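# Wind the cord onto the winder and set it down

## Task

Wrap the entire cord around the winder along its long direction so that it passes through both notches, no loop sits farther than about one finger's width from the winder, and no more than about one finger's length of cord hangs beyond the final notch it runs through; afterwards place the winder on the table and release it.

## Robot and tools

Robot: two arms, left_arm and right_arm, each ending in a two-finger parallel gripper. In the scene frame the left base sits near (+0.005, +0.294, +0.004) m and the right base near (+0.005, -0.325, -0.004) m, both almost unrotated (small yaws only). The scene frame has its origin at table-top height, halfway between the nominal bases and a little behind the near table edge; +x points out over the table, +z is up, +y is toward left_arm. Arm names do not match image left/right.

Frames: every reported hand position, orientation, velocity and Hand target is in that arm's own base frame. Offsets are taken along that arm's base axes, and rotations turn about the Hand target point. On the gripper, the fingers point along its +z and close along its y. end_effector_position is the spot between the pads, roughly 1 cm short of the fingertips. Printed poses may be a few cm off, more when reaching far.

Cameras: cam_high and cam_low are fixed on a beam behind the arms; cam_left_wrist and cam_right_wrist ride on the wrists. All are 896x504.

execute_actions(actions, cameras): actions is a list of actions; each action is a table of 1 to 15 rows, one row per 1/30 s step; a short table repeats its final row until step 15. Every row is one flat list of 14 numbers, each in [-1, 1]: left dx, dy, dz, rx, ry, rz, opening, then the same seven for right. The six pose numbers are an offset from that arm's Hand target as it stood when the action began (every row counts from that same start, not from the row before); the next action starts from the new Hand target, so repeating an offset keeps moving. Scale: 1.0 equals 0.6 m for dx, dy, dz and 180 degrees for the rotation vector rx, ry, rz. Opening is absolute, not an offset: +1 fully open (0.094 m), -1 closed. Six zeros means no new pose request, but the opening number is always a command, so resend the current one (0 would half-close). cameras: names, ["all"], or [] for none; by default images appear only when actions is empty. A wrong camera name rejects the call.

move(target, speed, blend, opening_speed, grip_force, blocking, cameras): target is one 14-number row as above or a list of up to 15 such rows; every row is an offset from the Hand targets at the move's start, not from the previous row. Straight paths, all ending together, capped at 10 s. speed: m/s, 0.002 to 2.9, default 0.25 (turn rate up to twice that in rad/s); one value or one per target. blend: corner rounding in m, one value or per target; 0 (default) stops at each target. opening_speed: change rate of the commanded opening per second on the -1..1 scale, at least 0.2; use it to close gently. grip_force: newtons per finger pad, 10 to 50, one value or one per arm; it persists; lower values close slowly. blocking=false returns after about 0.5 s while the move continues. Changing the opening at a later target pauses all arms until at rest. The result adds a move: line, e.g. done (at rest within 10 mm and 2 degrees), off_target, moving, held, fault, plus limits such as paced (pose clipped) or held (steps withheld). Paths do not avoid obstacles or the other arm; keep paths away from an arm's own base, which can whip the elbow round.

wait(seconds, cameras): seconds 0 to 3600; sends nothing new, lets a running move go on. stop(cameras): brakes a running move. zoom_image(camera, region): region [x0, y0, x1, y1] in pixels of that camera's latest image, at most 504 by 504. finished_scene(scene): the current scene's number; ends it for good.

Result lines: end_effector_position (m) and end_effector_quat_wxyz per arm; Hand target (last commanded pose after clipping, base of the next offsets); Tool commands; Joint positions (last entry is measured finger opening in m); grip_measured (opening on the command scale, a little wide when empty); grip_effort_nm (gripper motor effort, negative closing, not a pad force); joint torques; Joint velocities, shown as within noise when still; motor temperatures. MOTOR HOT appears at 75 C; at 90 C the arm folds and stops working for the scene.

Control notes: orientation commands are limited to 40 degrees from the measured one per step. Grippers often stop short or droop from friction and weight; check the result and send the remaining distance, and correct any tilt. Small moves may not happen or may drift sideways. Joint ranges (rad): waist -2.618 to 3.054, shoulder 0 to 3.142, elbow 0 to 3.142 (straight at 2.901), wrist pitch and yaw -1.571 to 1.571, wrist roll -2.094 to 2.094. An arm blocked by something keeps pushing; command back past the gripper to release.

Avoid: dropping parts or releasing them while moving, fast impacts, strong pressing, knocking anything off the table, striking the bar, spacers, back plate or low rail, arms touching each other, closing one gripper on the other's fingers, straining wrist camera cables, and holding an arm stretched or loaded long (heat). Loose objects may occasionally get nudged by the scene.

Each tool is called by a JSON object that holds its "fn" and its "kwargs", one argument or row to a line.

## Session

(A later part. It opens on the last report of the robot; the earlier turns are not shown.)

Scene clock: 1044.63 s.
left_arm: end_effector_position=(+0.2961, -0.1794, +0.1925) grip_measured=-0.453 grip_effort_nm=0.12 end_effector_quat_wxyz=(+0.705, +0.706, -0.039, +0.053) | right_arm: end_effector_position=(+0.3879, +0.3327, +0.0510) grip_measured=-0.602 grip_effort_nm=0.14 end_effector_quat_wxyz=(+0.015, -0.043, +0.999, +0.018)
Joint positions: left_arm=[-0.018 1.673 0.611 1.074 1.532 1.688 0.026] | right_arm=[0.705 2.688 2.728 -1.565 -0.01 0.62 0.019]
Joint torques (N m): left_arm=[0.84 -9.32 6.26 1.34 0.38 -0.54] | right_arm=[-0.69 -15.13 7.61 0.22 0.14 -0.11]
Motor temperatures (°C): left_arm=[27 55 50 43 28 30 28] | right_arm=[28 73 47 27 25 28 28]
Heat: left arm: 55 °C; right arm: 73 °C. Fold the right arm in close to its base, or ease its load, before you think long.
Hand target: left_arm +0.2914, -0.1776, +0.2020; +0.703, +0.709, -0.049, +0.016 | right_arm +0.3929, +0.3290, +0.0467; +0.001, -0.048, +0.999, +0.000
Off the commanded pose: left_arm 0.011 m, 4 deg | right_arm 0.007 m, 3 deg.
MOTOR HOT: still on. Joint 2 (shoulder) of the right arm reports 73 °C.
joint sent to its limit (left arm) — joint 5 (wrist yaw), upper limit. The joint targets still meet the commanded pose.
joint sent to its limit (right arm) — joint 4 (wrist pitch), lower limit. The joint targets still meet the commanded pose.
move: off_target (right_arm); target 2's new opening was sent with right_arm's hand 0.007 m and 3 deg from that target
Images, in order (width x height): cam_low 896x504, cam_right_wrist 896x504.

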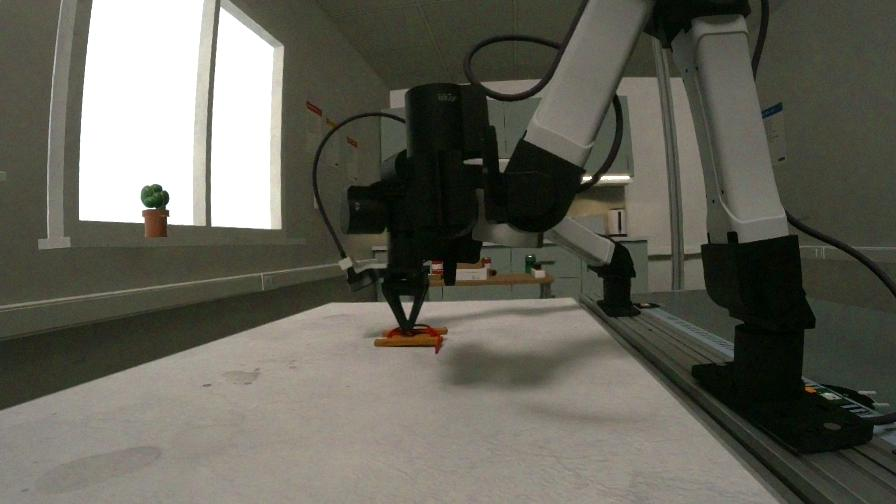

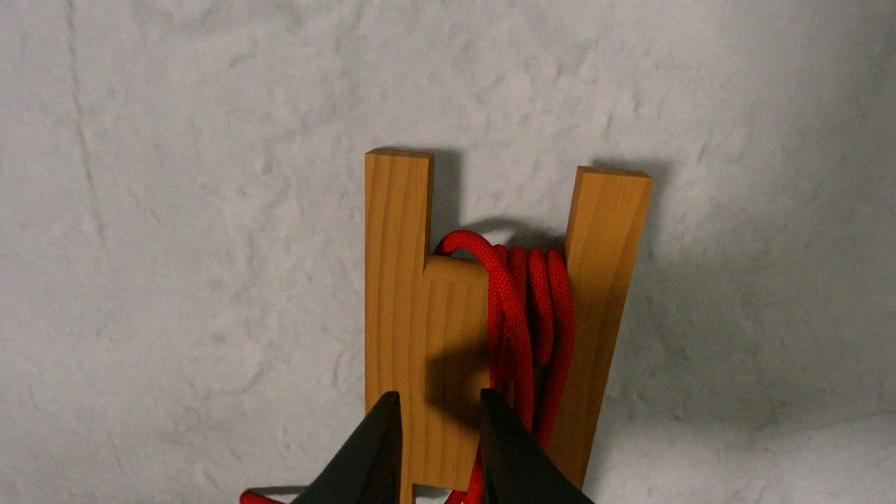

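{"fn": "move", "kwargs": {
  "target": [
    [0,0,0,0,0,0,-0.45,0,0,0.08,0,0,0,-0.4],
    [0,0,0,0,0,0,-0.45,-0.13,0,0.18,0,0,0,-0.4]
  ],
  "speed": [0.15,0.25],
  "blend": [0.02,0],
  "cameras": ["cam_right_wrist","cam_low"]
}}

{"fn": "zoom_image", "kwargs": {
  "camera": "cam_low",
  "region": [340, 290, 500, 370]
}}

Scene clock: 1060.13 s.
left_arm: end_effector_position=(+0.2961, -0.1794, +0.1925) grip_measured=-0.453 grip_effort_nm=0.12 end_effector_quat_wxyz=(+0.705, +0.706, -0.039, +0.053) | right_arm: end_effector_position=(+0.3175, +0.3360, +0.1427) grip_measured=-0.402 grip_effort_nm=0.14 end_effector_quat_wxyz=(+0.033, -0.059, +0.997, +0.036)
Joint positions: left_arm=[-0.018 1.673 0.611 1.074 1.532 1.688 0.026] | right_arm=[0.811 2.319 2.413 -1.566 -0.007 0.693 0.028]
Joint torques (N m): left_arm=[0.84 -9.32 6.26 1.34 0.37 -0.54] | right_arm=[-0.27 -18.77 3.86 0.32 0.13 0.14]
Motor temperatures (°C): left_arm=[27 55 49 42 28 30 28] | right_arm=[28 76 47 27 25 28 28]
Heat: left arm: 55 °C; right arm: 76 °C. Fold the right arm in close to its base, or ease its load, before you think long.
Hand target: left_arm +0.2914, -0.1776, +0.2020; +0.703, +0.709, -0.049, +0.016 | right_arm +0.3148, +0.3291, +0.1548; +0.001, -0.048, +0.999, +0.000
Off the commanded pose: left_arm 0.011 m, 4 deg | right_arm 0.014 m, 6 deg.
MOTOR HOT: still on. Joint 2 (shoulder) of the right arm reports 76 °C.
joint sent to its limit (left arm) — joint 5 (wrist yaw), upper limit. The joint targets still meet the commanded pose.
joint sent to its limit (right arm) — joint 4 (wrist pitch), lower limit. The joint targets are off in orientation, not in position.
move: off_target (right_arm)
Images, in order (width x height): cam_low 896x504, cam_right_wrist 896x504.

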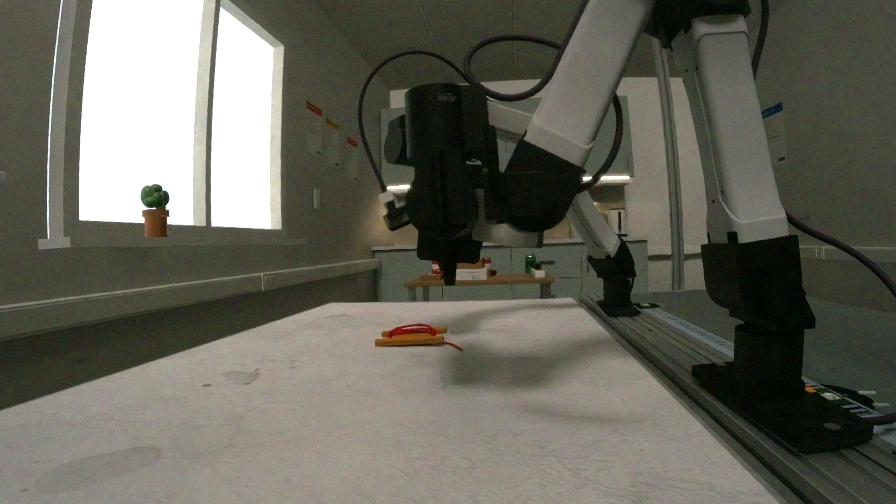

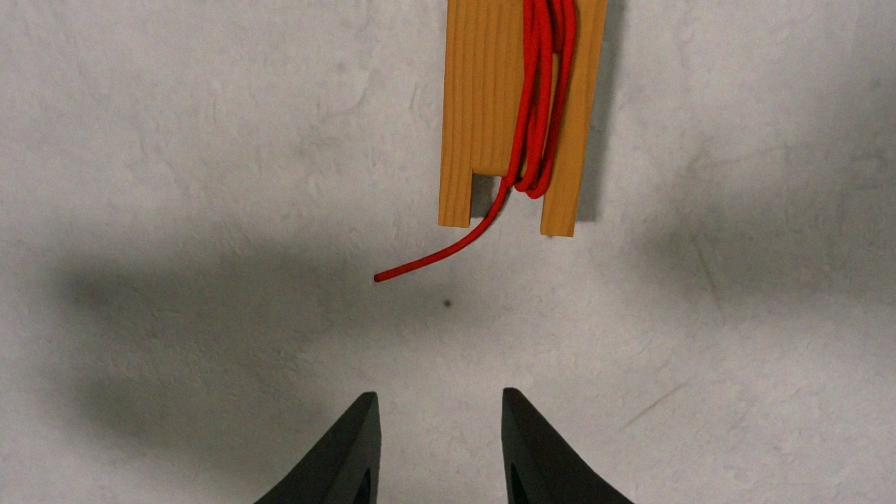

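Scaled by 3.150 from the camera's image (finer frame: 1280x720).

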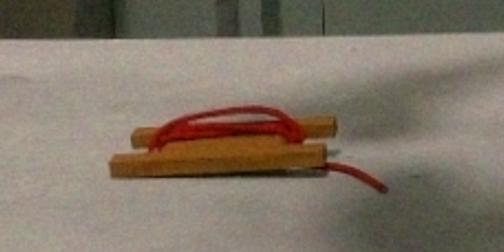

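{"fn": "move", "kwargs": {
  "target": [
    [0,0,0,0.0154,0.3328,0.0034,-0.45,0.1637,-0.0202,-0.1247,0,0,0,0.5],
    [0,0,0,0.0308,0.6656,0.0068,-0.45,0.1637,-0.0202,-0.216,0,0,0,0.5],
    [0,0,0,0.0462,0.9984,0.0102,-0.45,0.1637,-0.0202,-0.216,0,0,0,0.12]
  ],
  "speed": 0.4,
  "cameras": ["cam_right_wrist","cam_low"]
}}

Scene clock: 1094.03 s.
left_arm: end_effector_position=(+0.2909, -0.1794, +0.1889) grip_measured=-0.453 grip_effort_nm=0.12 end_effector_quat_wxyz=(+0.022, +0.028, +0.710, -0.703) | right_arm: end_effector_position=(+0.4098, +0.3192, +0.0301) grip_measured=+0.192 grip_effort_nm=-0.99 end_effector_quat_wxyz=(+0.015, -0.042, +0.999, +0.015)
Joint positions: left_arm=[-0.018 1.594 0.79 0.031 1.555 -0.726 0.026] | right_arm=[0.659 2.773 2.812 -1.566 -0.007 0.575 0.056]
Joint torques (N m): left_arm=[0.77 -9.03 7.09 1.44 0.58 -0.08] | right_arm=[-0.39 -15.41 7.61 0.23 0.12 -0.11]
Motor temperatures (°C): left_arm=[27 55 50 41 28 30 27] | right_arm=[28 78 46 27 25 28 28]
Heat: left arm: 55 °C; right arm: 78 °C. Fold the right arm in close to its base, or ease its load, before you think long.
Hand target: left_arm +0.2915, -0.1776, +0.2020; +0.016, +0.049, +0.709, -0.703 | right_arm +0.4131, +0.3170, +0.0252; +0.001, -0.048, +0.999, +0.000
Off the commanded pose: left_arm 0.013 m, 3 deg | right_arm 0.006 m, 3 deg.
MOTOR HOT: still on. Joint 2 (shoulder) of the right arm reports 78 °C.
joint sent to its limit (left arm) — joint 5 (wrist yaw), upper limit. The joint targets still meet the commanded pose.
joint sent to its limit (right arm) — joint 4 (wrist pitch), lower limit. The joint targets still meet the commanded pose.
move: off_target (left_arm, right_arm); target 3's new opening was sent with right_arm's hand 0.006 m and 3 deg from that target
Images, in order (width x height): cam_low 896x504, cam_right_wrist 896x504.

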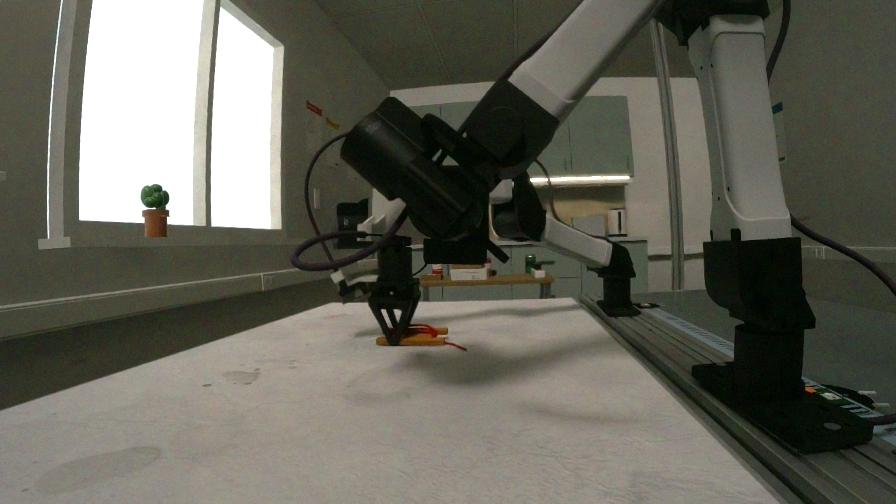

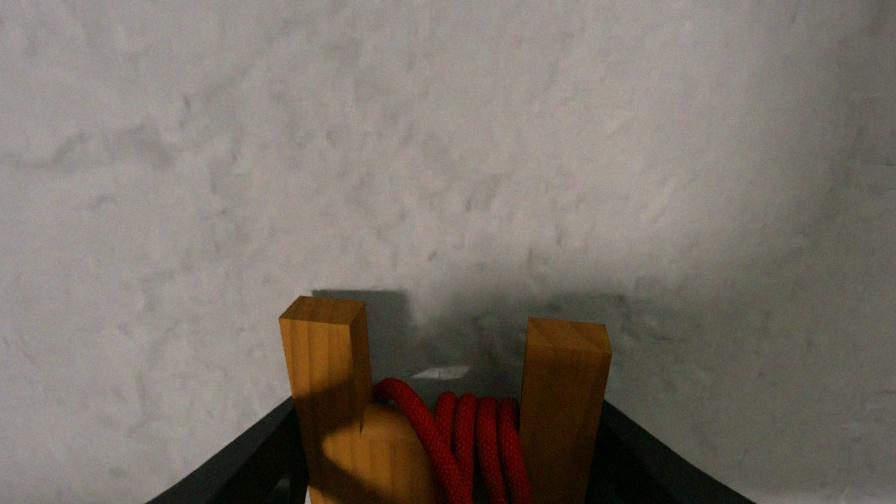

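{"fn": "move", "kwargs": {
  "target": [-0.0025,-0.0623,-0.14,0,0,0,-0.2,-0.1818,-0.0017,0.208,0,0,0,0.12],
  "speed": 0.22,
  "cameras": ["cam_left_wrist","cam_high"]
}}

Scene clock: 1099.77 s.
left_arm: end_effector_position=(+0.2887, -0.2130, +0.1266) grip_measured=-0.203 grip_effort_nm=0.12 end_effector_quat_wxyz=(-0.008, +0.066, +0.715, -0.696) | right_arm: end_effector_position=(+0.3095, +0.3206, +0.1390) grip_measured=+0.192 grip_effort_nm=-0.99 end_effector_quat_wxyz=(+0.017, -0.055, +0.998, +0.021)
Joint positions: left_arm=[-0.13 1.822 0.79 0.141 1.529 -0.6 0.037] | right_arm=[0.8 2.273 2.32 -1.565 -0.007 0.69 0.056]
Joint torques (N m): left_arm=[-0.06 -7.34 3.54 2.02 0.17 -0.05] | right_arm=[0.4 -18.25 3.92 0.24 0.13 0.13]
Motor temperatures (°C): left_arm=[27 54 50 42 28 30 27] | right_arm=[28 80 46 27 25 28 28]
Heat: left arm: 54 °C; right arm: 80 °C. Fold the right arm in close to its base, or ease its load, before you think long.
Hand target: left_arm +0.2900, -0.2150, +0.1180; +0.017, +0.049, +0.709, -0.703 | right_arm +0.3041, +0.3159, +0.1500; +0.001, -0.048, +0.999, +0.000
Off the commanded pose: left_arm 0.009 m, 4 deg | right_arm 0.013 m, 3 deg.
MOTOR HOT: still on. Joint 2 (shoulder) of the right arm reports 80 °C.
joint sent to its limit (right arm) — joint 4 (wrist pitch), lower limit. The joint targets are off in orientation, not in position.
move: off_target (left_arm, right_arm)
Images, in order (width x height): cam_high 896x504, cam_left_wrist 896x504.

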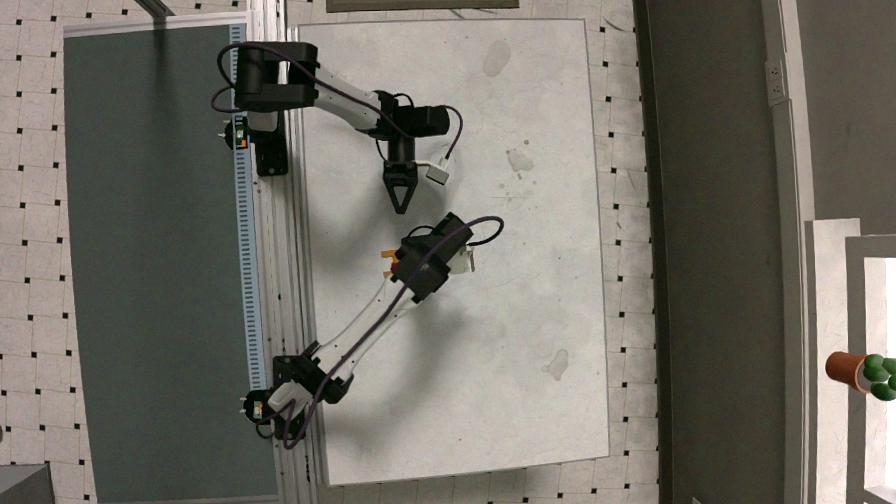

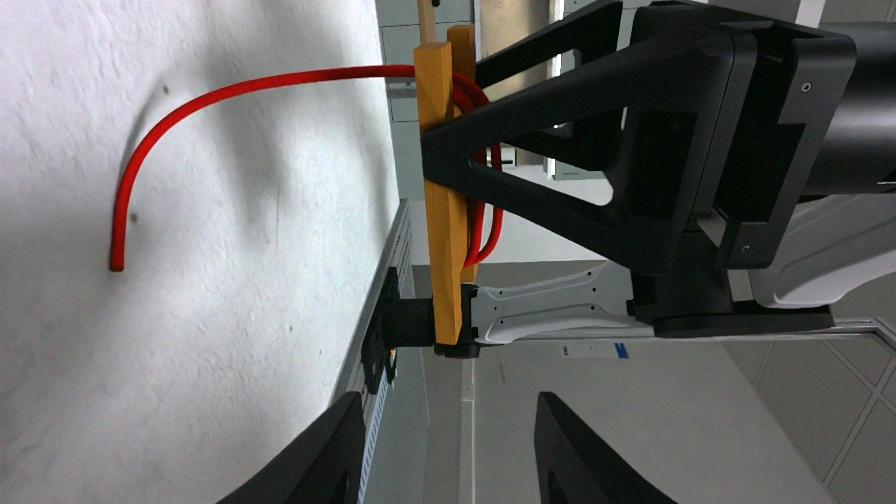

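{"fn": "move", "kwargs": {
  "target": [
    [0.0117,-0.15,-0.0017,0,0,0,-0.2,0,0,0,0,0,0,0.12],
    [0.0117,-0.15,-0.0017,0,0,0,-0.9,0,0,0,0,0,0,0.12]
  ],
  "speed": 0.15,
  "cameras": ["cam_left_wrist"]
}}

Scene clock: 1108.63 s.
left_arm: end_effector_position=(+0.2943, -0.3042, +0.1218) grip_measured=-0.797 grip_effort_nm=-1.04 end_effector_quat_wxyz=(+0.001, +0.053, +0.711, -0.701) | right_arm: end_effector_position=(+0.3112, +0.3201, +0.1387) grip_measured=+0.192 grip_effort_nm=-0.99 end_effector_quat_wxyz=(+0.020, -0.053, +0.998, +0.021)
Joint positions: left_arm=[-0.403 2.033 0.727 1.252 1.241 -1.442 0.01] | right_arm=[0.798 2.27 2.315 -1.557 -0.004 0.692 0.056]
Joint torques (N m): left_arm=[0.03 -7.87 3.17 2.7 -0.28 0] | right_arm=[0.62 -18.02 4.33 0.18 0.1 0.11]
Motor temperatures (°C): left_arm=[27 52 49 45 28 30 27] | right_arm=[28 83 46 26 25 28 29]
Heat: left arm: 52 °C; right arm: 83 °C. Fold the right arm in close to its base, or ease its load, before you think long.
Hand target: left_arm +0.2969, -0.3050, +0.1169; +0.016, +0.049, +0.709, -0.703 | right_arm +0.3040, +0.3159, +0.1499; +0.001, -0.048, +0.999, +0.000
Off the commanded pose: left_arm 0.006 m, 2 deg | right_arm 0.014 m, 3 deg.
MOTOR HOT: still on. Joint 2 (shoulder) of the right arm reports 83 °C.
joint sent to its limit (right arm) — joint 4 (wrist pitch), lower limit. The joint targets are off in orientation, not in position.
move: done; target 2's new opening was sent with left_arm's hand 0.004 m and 4 deg from that target

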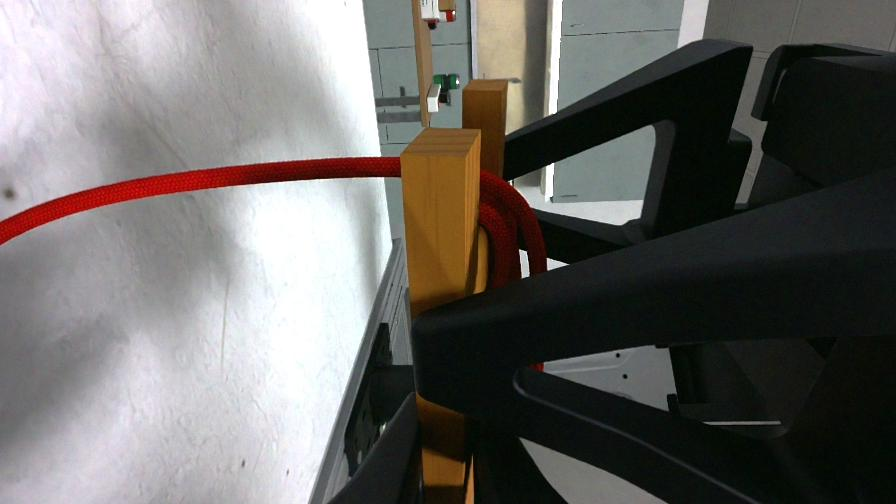

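{"fn": "move", "kwargs": {
  "target": [
    [0,0,0,0,0,0,-0.9,0,0,-0.01,0,0,0,0.45],
    [0,0,0,0,0,0,-0.9,0,0,0.17,0,0,0,0.45],
    [0,0,0,0,0,0,-0.9,-0.1,-0.42,0.17,0,0,0,0.45],
    [0,0,0.3,0,0,0,-0.9,-0.25,-0.42,0.17,0,0,0,0.45]
  ],
  "speed": [0.1,0.2,0.35,0.25],
  "blend": [0,0.03,0.03,0],
  "cameras": ["cam_left_wrist","cam_high","cam_low"]
}}

Scene clock: 1114.77 s.
left_arm: end_effector_position=(+0.2976, -0.3044, +0.2773) grip_measured=-0.836 grip_effort_nm=-1.04 end_effector_quat_wxyz=(-0.006, +0.032, +0.712, -0.701) | right_arm: end_effector_position=(+0.1595, +0.0658, +0.2565) grip_measured=+0.448 grip_effort_nm=0.14 end_effector_quat_wxyz=(+0.192, -0.054, +0.977, +0.069)
Joint positions: left_arm=[-0.403 1.592 0.97 0.575 1.221 -1.492 0.008] | right_arm=[0.385 0.975 1.381 -1.565 -0.006 0.276 0.068]
Joint torques (N m): left_arm=[0.03 -11.02 8.8 1.71 -0.21 0.27] | right_arm=[0.68 -1.69 3.6 0.91 0.08 0.13]
Motor temperatures (°C): left_arm=[27 52 49 45 28 30 28] | right_arm=[28 79 46 27 25 28 28]
Heat: left arm: 52 °C; right arm: 79 °C. Fold the right arm in close to its base, or ease its load, before you think long.
Hand target: left_arm +0.2969, -0.3050, +0.2969; +0.016, +0.049, +0.709, -0.703 | right_arm +0.1540, +0.0639, +0.2519; +0.001, -0.048, +0.999, +0.000
Off the commanded pose: left_arm 0.020 m, 3 deg | right_arm 0.007 m, 24 deg.
MOTOR HOT: still on. Joint 2 (shoulder) of the right arm reports 79 °C.
joint sent to its limit (right arm) — joint 4 (wrist pitch), lower limit. The joint targets are off in orientation, not in position.
move: off_target (left_arm, right_arm)
Images, in order (width x height): cam_high 896x504, cam_low 896x504, cam_left_wrist 896x504.

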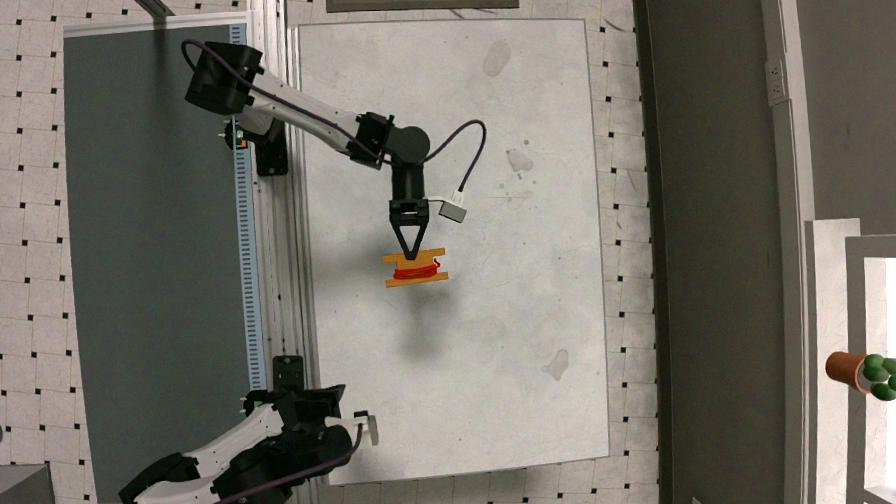

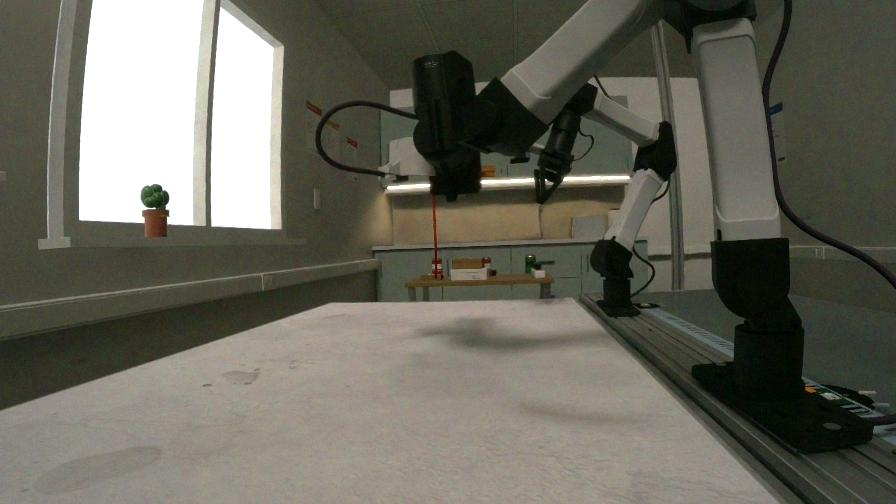

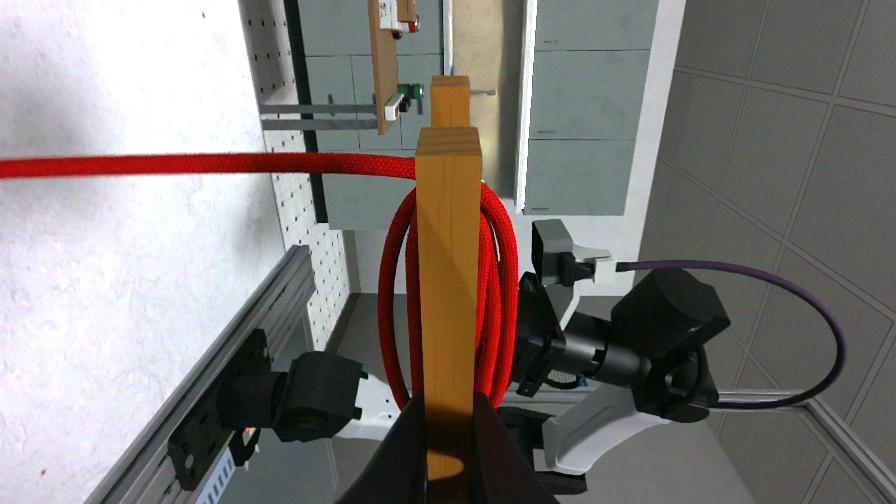

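{"fn": "move", "kwargs": {
  "target": [
    [0,0,0,-0.0116,-0.2496,-0.0026,-0.9,0,0,0,0,0,0,0.45],
    [0,0,0,-0.0231,-0.4992,-0.0051,-0.9,0,0,0,0,0,0,0.45]
  ],
  "speed": 0.3,
  "blend": [0.1,0],
  "cameras": ["cam_left_wrist","cam_high","cam_low"]
}}

{"fn": "zoom_image", "kwargs": {
  "camera": "cam_low",
  "region": [380, 120, 520, 300]
}}

Scene clock: 1121.10 s.
left_arm: end_effector_position=(+0.2976, -0.3044, +0.2763) grip_measured=-0.836 grip_effort_nm=-1.04 end_effector_quat_wxyz=(+0.491, +0.527, +0.481, -0.499) | right_arm: end_effector_position=(+0.1595, +0.0658, +0.2565) grip_measured=+0.448 grip_effort_nm=0.14 end_effector_quat_wxyz=(+0.192, -0.054, +0.977, +0.069)
Joint positions: left_arm=[-0.403 1.592 0.97 0.567 1.221 0.088 0.008] | right_arm=[0.385 0.975 1.381 -1.565 -0.006 0.276 0.068]
Joint torques (N m): left_arm=[0.03 -10.99 8.83 1.65 -0.2 0.12] | right_arm=[0.69 -1.69 3.62 0.91 0.08 0.13]
Motor temperatures (°C): left_arm=[27 52 49 45 28 30 28] | right_arm=[28 74 45 27 25 28 28]
Heat: left arm: 52 °C; right arm: 74 °C. Fold the right arm in close to its base, or ease its load, before you think long.
Hand target: left_arm +0.2969, -0.3050, +0.2969; +0.509, +0.536, +0.467, -0.486 | right_arm +0.1540, +0.0639, +0.2519; +0.001, -0.048, +0.999, +0.000
Off the commanded pose: left_arm 0.021 m, 3 deg | right_arm 0.007 m, 24 deg.
MOTOR HOT: still on. Joint 2 (shoulder) of the right arm reports 74 °C.
joint sent to its limit (right arm) — joint 4 (wrist pitch), lower limit. The joint targets are off in orientation, not in position.
move: off_target (left_arm)
Images, in order (width x height): cam_high 896x504, cam_low 896x504, cam_left_wrist 896x504.

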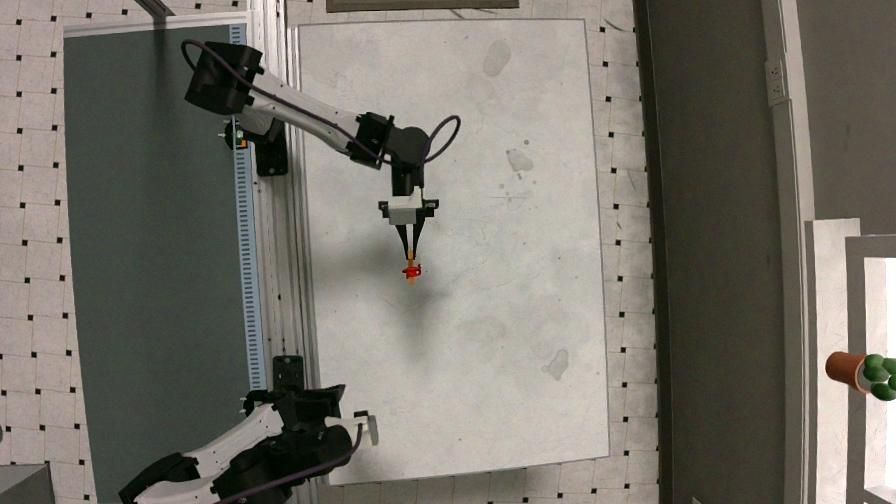

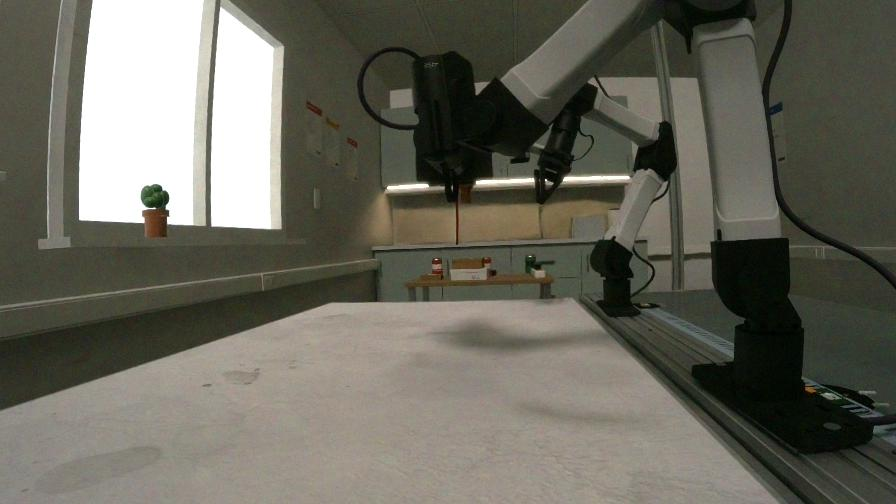

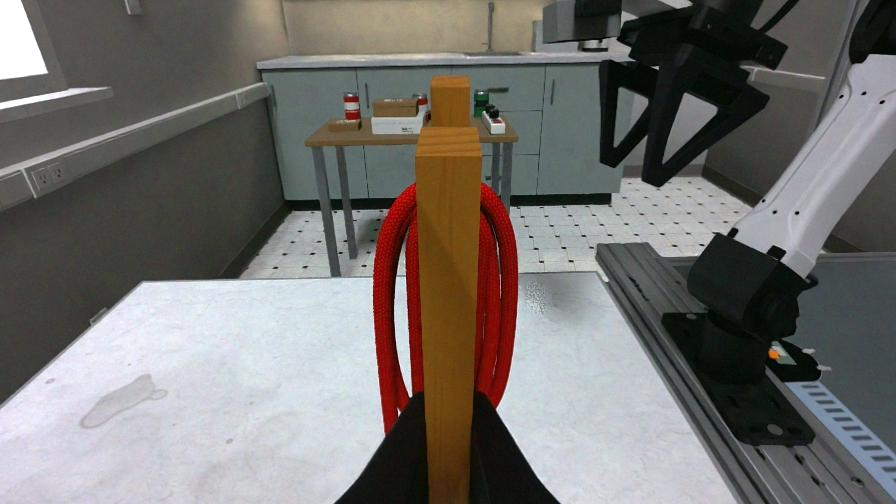

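Scaled by 2.800 from the camera's image (finer frame: 1280x720).

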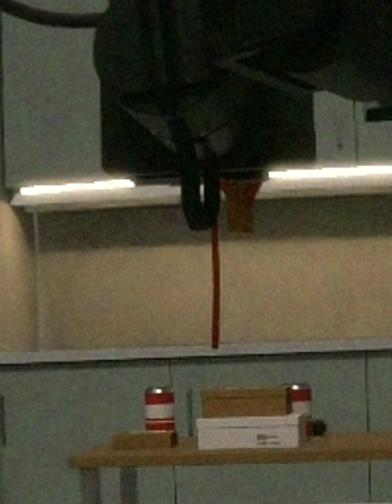

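{"fn": "move", "kwargs": {
  "target": [
    [0,0,0,-0.0116,-0.2496,-0.0026,-0.9,0,0,0,0,0,0,0.45],
    [0,0,0,-0.0231,-0.4992,-0.0051,-0.9,0,0,0,0,0,0,0.45]
  ],
  "speed": 0.3,
  "blend": [0.1,0],
  "cameras": ["cam_left_wrist","cam_high","cam_low"]
}}

{"fn": "zoom_image", "kwargs": {
  "camera": "cam_low",
  "region": [380, 120, 520, 300]
}}

{"fn": "zoom_image", "kwargs": {
  "camera": "cam_high",
  "region": [370, 240, 460, 300]
}}

Scene clock: 1127.07 s.
left_arm: end_effector_position=(+0.2955, -0.3043, +0.2772) grip_measured=-0.836 grip_effort_nm=-1.04 end_effector_quat_wxyz=(+0.701, +0.712, -0.020, -0.027) | right_arm: end_effector_position=(+0.1595, +0.0658, +0.2565) grip_measured=+0.448 grip_effort_nm=0.14 end_effector_quat_wxyz=(+0.192, -0.054, +0.977, +0.069)
Joint positions: left_arm=[-0.403 1.592 0.97 0.574 1.233 1.606 0.008] | right_arm=[0.385 0.975 1.381 -1.565 -0.006 0.276 0.068]
Joint torques (N m): left_arm=[0.05 -10.71 8.5 1.68 -0.19 0.51] | right_arm=[0.68 -1.68 3.59 0.91 0.07 0.13]
Motor temperatures (°C): left_arm=[27 52 50 45 28 30 29] | right_arm=[28 70 45 27 25 28 28]
Heat: left arm: 52 °C; right arm: 70 °C.
Hand target: left_arm +0.2969, -0.3050, +0.2969; +0.703, +0.709, -0.049, +0.016 | right_arm +0.1540, +0.0639, +0.2519; +0.001, -0.048, +0.999, +0.000
Off the commanded pose: left_arm 0.020 m, 6 deg | right_arm 0.007 m, 24 deg.
MOTOR HOT: cleared for the motors of the right arm.
joint sent to its limit (right arm) — joint 4 (wrist pitch), lower limit. The joint targets are off in orientation, not in position.
move: off_target (left_arm)
Images, in order (width x height): cam_high 896x504, cam_low 896x504, cam_left_wrist 896x504.

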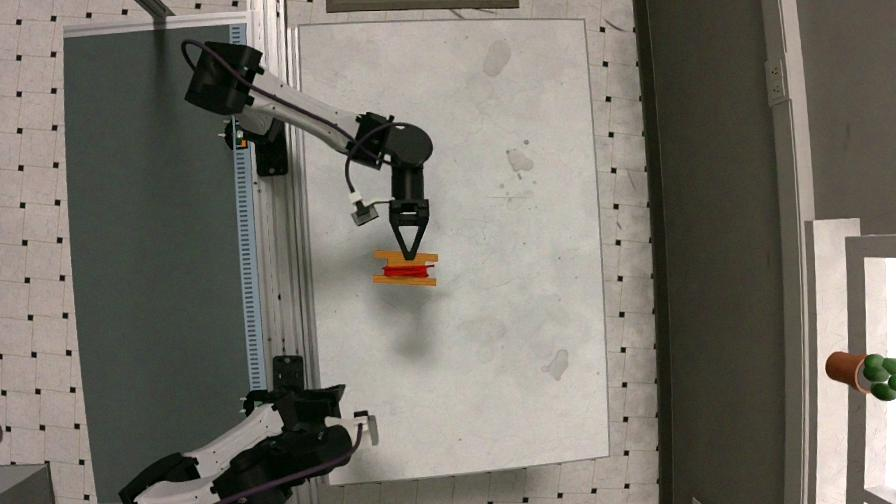

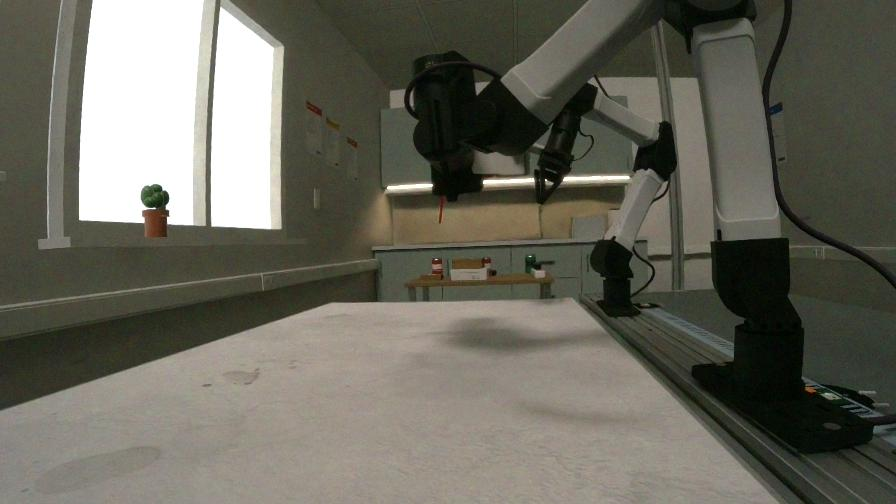

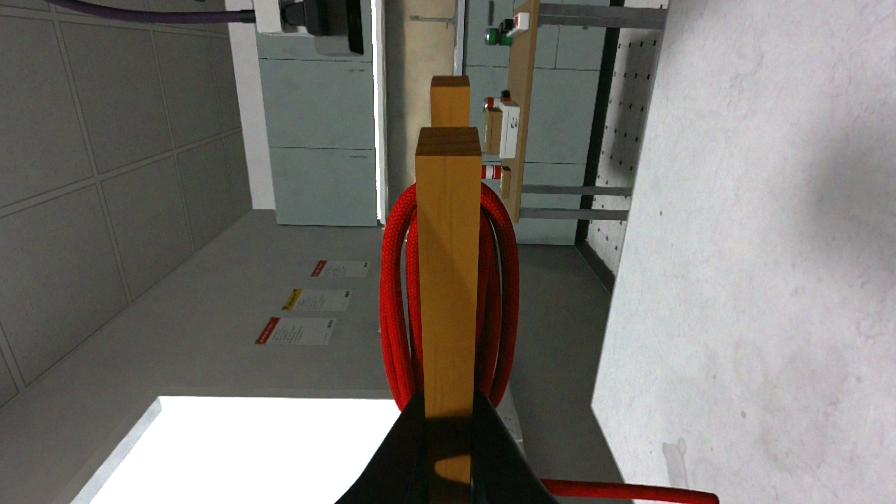

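Scaled by 2.800 from the camera's image (finer frame: 1280x720).

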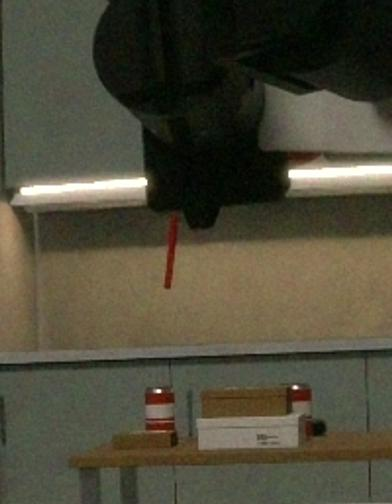

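Scaled by 5.600 from the camera's image (finer frame: 1280x720).

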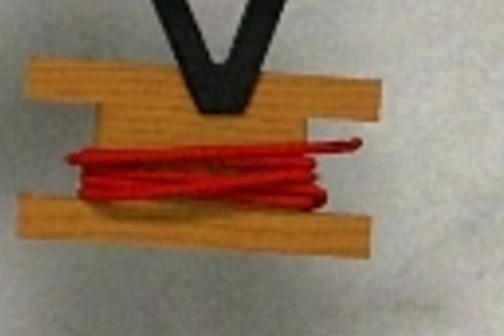

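{"fn": "move", "kwargs": {
  "target": [
    [0,0,-0.2532,0,0,0,-0.9,0.2642,0.4152,-0.05,0,0,-0.03,0.5],
    [0,0,-0.2532,0,0,0,-0.9,0.2642,0.4152,-0.185,0,0,-0.03,0.5]
  ],
  "speed": [0.3,0.12],
  "cameras": ["cam_right_wrist","cam_left_wrist"]
}}

Scene clock: 1148.63 s.
left_arm: end_effector_position=(+0.3015, -0.3044, +0.1414) grip_measured=-0.836 grip_effort_nm=-1.04 end_effector_quat_wxyz=(+0.691, +0.723, -0.020, -0.003) | right_arm: end_effector_position=(+0.3178, +0.3155, +0.1548) grip_measured=+0.498 grip_effort_nm=0.14 end_effector_quat_wxyz=(+0.038, -0.004, +0.999, +0.031)
Joint positions: left_arm=[-0.403 1.92 0.745 1.049 1.196 1.711 0.008] | right_arm=[0.786 2.244 2.334 -1.562 0.01 0.778 0.07]
Joint torques (N m): left_arm=[0.05 -8.05 3.38 3.16 0.15 -0.06] | right_arm=[0.13 -12.46 4 0.29 -0.03 0.12]
Motor temperatures (°C): left_arm=[27 52 50 45 28 30 29] | right_arm=[28 62 44 27 25 28 28]
Heat: left arm: 52 °C; right arm: 62 °C.
Hand target: left_arm +0.2970, -0.3050, +0.1450; +0.703, +0.709, -0.049, +0.016 | right_arm +0.3125, +0.3131, +0.1410; +0.001, -0.001, +1.000, +0.000
Off the commanded pose: left_arm 0.006 m, 4 deg | right_arm 0.015 m, 6 deg.
joint sent to its limit (right arm) — joint 4 (wrist pitch), lower limit. The joint targets still meet the commanded pose.
move: off_target (left_arm, right_arm)
Images, in order (width x height): cam_left_wrist 896x504, cam_right_wrist 896x504.

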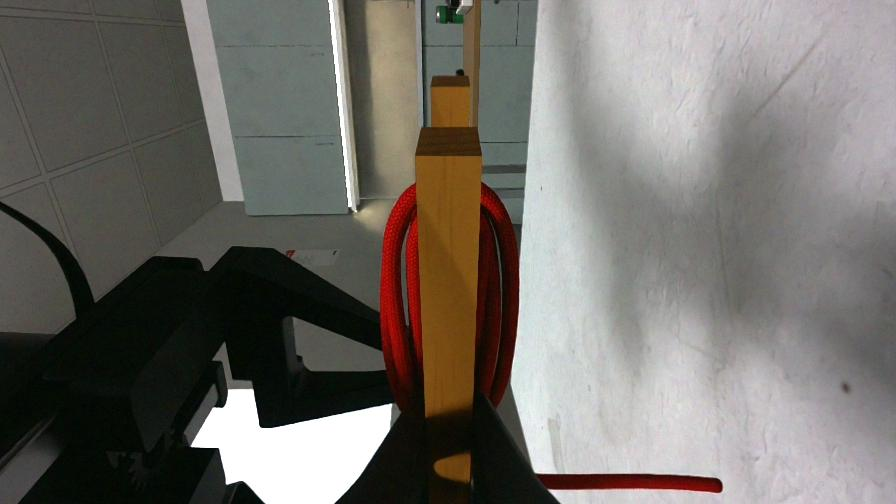

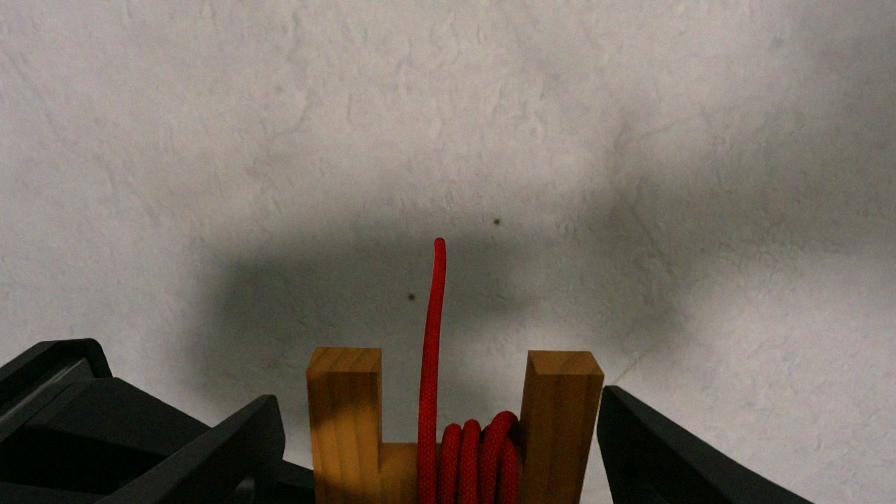

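{"fn": "move", "kwargs": {
  "target": [0,0,0,0,0,0,-0.9,0,0,0,0,0,0,0.12],
  "cameras": []
}}

Scene clock: 1150.67 s.
left_arm: end_effector_position=(+0.3021, -0.3044, +0.1416) grip_measured=-0.836 grip_effort_nm=-1.04 end_effector_quat_wxyz=(+0.691, +0.723, -0.019, -0.001) | right_arm: end_effector_position=(+0.3179, +0.3137, +0.1547) grip_measured=+0.200 grip_effort_nm=-0.99 end_effector_quat_wxyz=(+0.039, -0.002, +0.999, +0.027)
Joint positions: left_arm=[-0.403 1.92 0.745 1.051 1.193 1.71 0.008] | right_arm=[0.786 2.244 2.334 -1.566 0.017 0.781 0.056]
Joint torques (N m): left_arm=[0.03 -7.97 3.37 3.17 0.18 -0.06] | right_arm=[0.13 -12.45 3.96 0.32 -0.02 0.1]
Motor temperatures (°C): left_arm=[27 53 50 46 28 30 29] | right_arm=[28 62 44 27 25 28 28]
Heat: left arm: 53 °C; right arm: 62 °C.
Hand target: left_arm +0.2970, -0.3050, +0.1450; +0.703, +0.709, -0.049, +0.016 | right_arm +0.3125, +0.3131, +0.1410; +0.001, -0.001, +1.000, +0.000
Off the commanded pose: left_arm 0.006 m, 5 deg | right_arm 0.015 m, 5 deg.
joint sent to its limit (right arm) — joint 4 (wrist pitch), lower limit. The joint targets still meet the commanded pose.
move: done

{"fn": "move", "kwargs": {
  "target": [
    [0,0,0,0,0,0,-0.45,0,0,0,0,0,0,0.12],
    [0,0.1667,-0.006,0,0,0,-0.45,0,0,0,0,0,0,0.12],
    [0,0.22,0.12,0,0,0,-0.45,-0.0258,0,-0.0767,0,0,0,0.12],
    [0,0.22,0.12,0,0,0,-0.45,0.1425,0,-0.1767,0,0,0,0.12]
  ],
  "speed": [0.1,0.2,0.2,0.12],
  "blend": [0,0.02,0.02,0],
  "cameras": ["cam_right_wrist","cam_low","cam_high"]
}}

{"fn": "zoom_image", "kwargs": {
  "camera": "cam_low",
  "region": [340, 280, 500, 360]
}}

Scene clock: 1158.80 s.
left_arm: end_effector_position=(+0.3191, -0.1725, +0.2035) grip_measured=-0.452 grip_effort_nm=0.11 end_effector_quat_wxyz=(+0.699, +0.709, -0.002, +0.097) | right_arm: end_effector_position=(+0.3960, +0.3132, +0.0390) grip_measured=+0.200 grip_effort_nm=-0.99 end_effector_quat_wxyz=(+0.006, +0.005, +1.000, +0.001)
Joint positions: left_arm=[0 1.63 0.648 0.949 1.434 1.744 0.026] | right_arm=[0.671 2.676 2.655 -1.539 0.007 0.682 0.056]
Joint torques (N m): left_arm=[0.83 -9.5 7.35 1.31 1.54 -0.62] | right_arm=[-0.43 -15.09 7.71 0.14 -0.03 -0.11]
Motor temperatures (°C): left_arm=[27 53 50 47 29 30 29] | right_arm=[28 65 45 27 25 28 28]
Heat: left arm: 53 °C; right arm: 65 °C.
Hand target: left_arm +0.2969, -0.1730, +0.2170; +0.703, +0.709, -0.049, +0.016 | right_arm +0.3981, +0.3130, +0.0349; +0.001, -0.001, +1.000, +0.000
Off the commanded pose: left_arm 0.026 m, 11 deg | right_arm 0.004 m, 1 deg.
joint sent to its limit (left arm) — joint 5 (wrist yaw), upper limit. The joint targets are off in orientation, not in position.
move: off_target (left_arm)
Images, in order (width x height): cam_high 896x504, cam_low 896x504, cam_right_wrist 896x504.

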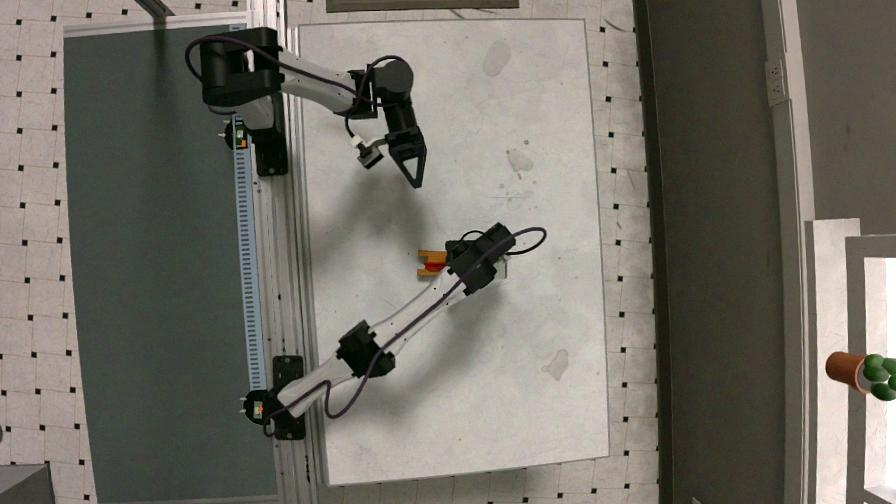

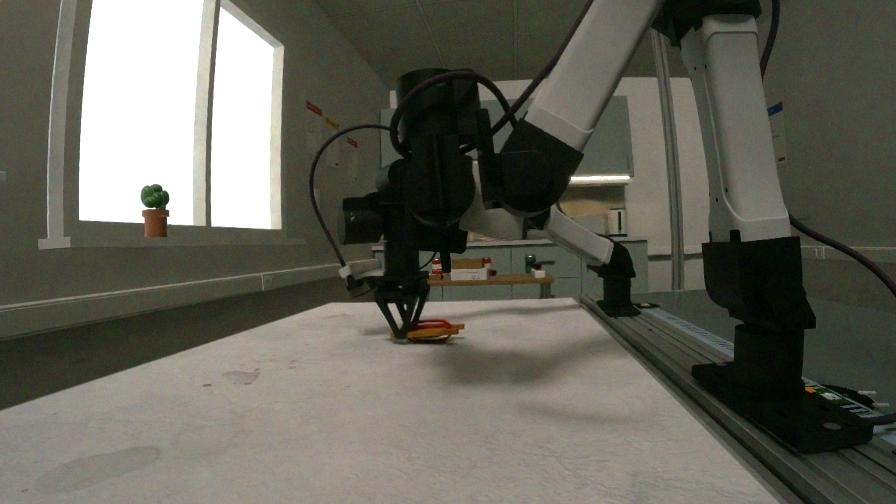

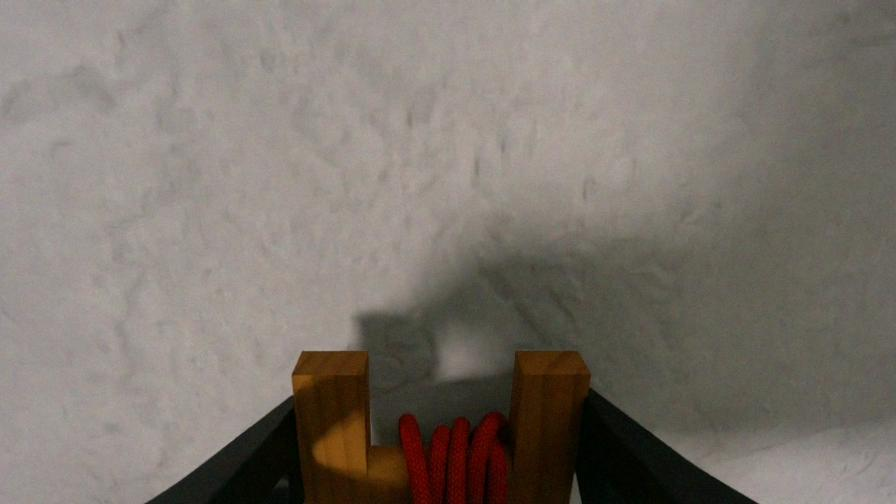

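Scaled by 3.150 from the camera's image (finer frame: 1280x720).

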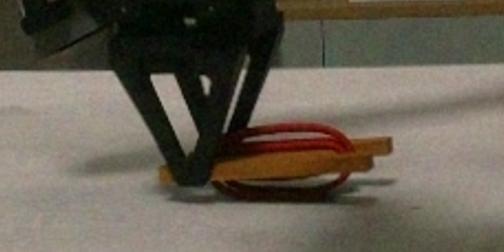

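{"fn": "move", "kwargs": {
  "target": [0,0,0,0,0,0,-0.45,0.0133,0,-0.0183,0,0,0,0.12],
  "speed": 0.06,
  "cameras": ["cam_low"]
}}

{"fn": "zoom_image", "kwargs": {
  "camera": "cam_low",
  "region": [340, 280, 500, 360]
}}

Scene clock: 1161.77 s.
left_arm: end_effector_position=(+0.3194, -0.1725, +0.2032) grip_measured=-0.452 grip_effort_nm=0.11 end_effector_quat_wxyz=(+0.699, +0.709, +0.000, +0.097) | right_arm: end_effector_position=(+0.4031, +0.3147, +0.0325) grip_measured=+0.199 grip_effort_nm=-0.99 end_effector_quat_wxyz=(+0.010, -0.001, +1.000, +0.003)
Joint positions: left_arm=[0 1.63 0.648 0.946 1.433 1.744 0.026] | right_arm=[0.665 2.731 2.738 -1.559 0.007 0.662 0.056]
Joint torques (N m): left_arm=[0.83 -9.54 7.38 1.3 1.54 -0.6] | right_arm=[-0.69 -14.64 7.41 0.22 -0.02 -0.11]
Motor temperatures (°C): left_arm=[27 53 51 46 29 30 28] | right_arm=[28 66 45 27 25 28 29]
Heat: left arm: 53 °C; right arm: 66 °C.
Hand target: left_arm +0.2969, -0.1730, +0.2170; +0.703, +0.709, -0.049, +0.016 | right_arm +0.4061, +0.3130, +0.0240; +0.001, -0.001, +1.000, +0.000
Off the commanded pose: left_arm 0.026 m, 11 deg | right_arm 0.009 m, 1 deg.
joint sent to its limit (left arm) — joint 5 (wrist yaw), upper limit. The joint targets are off in orientation, not in position.
move: done

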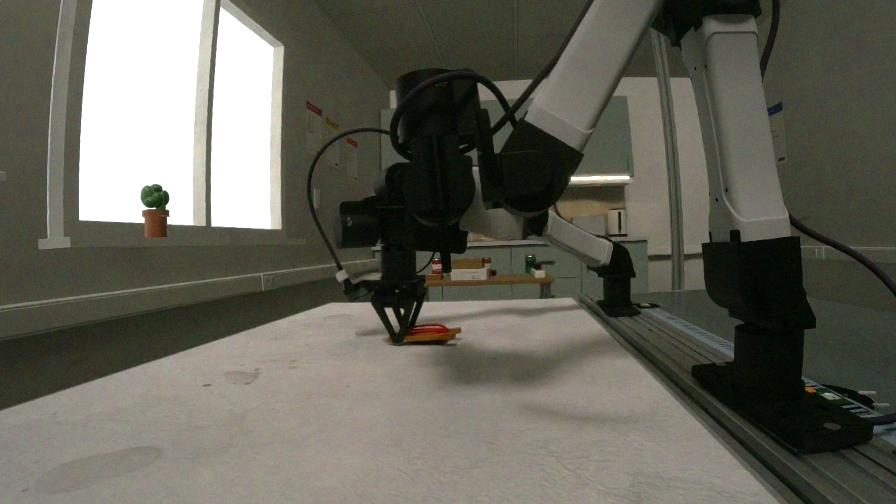

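Scaled by 3.150 from the camera's image (finer frame: 1280x720).

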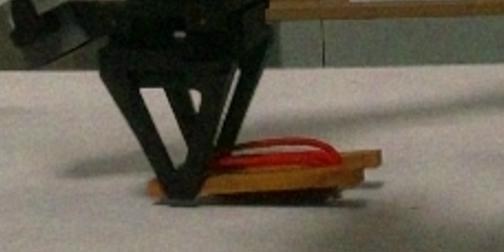

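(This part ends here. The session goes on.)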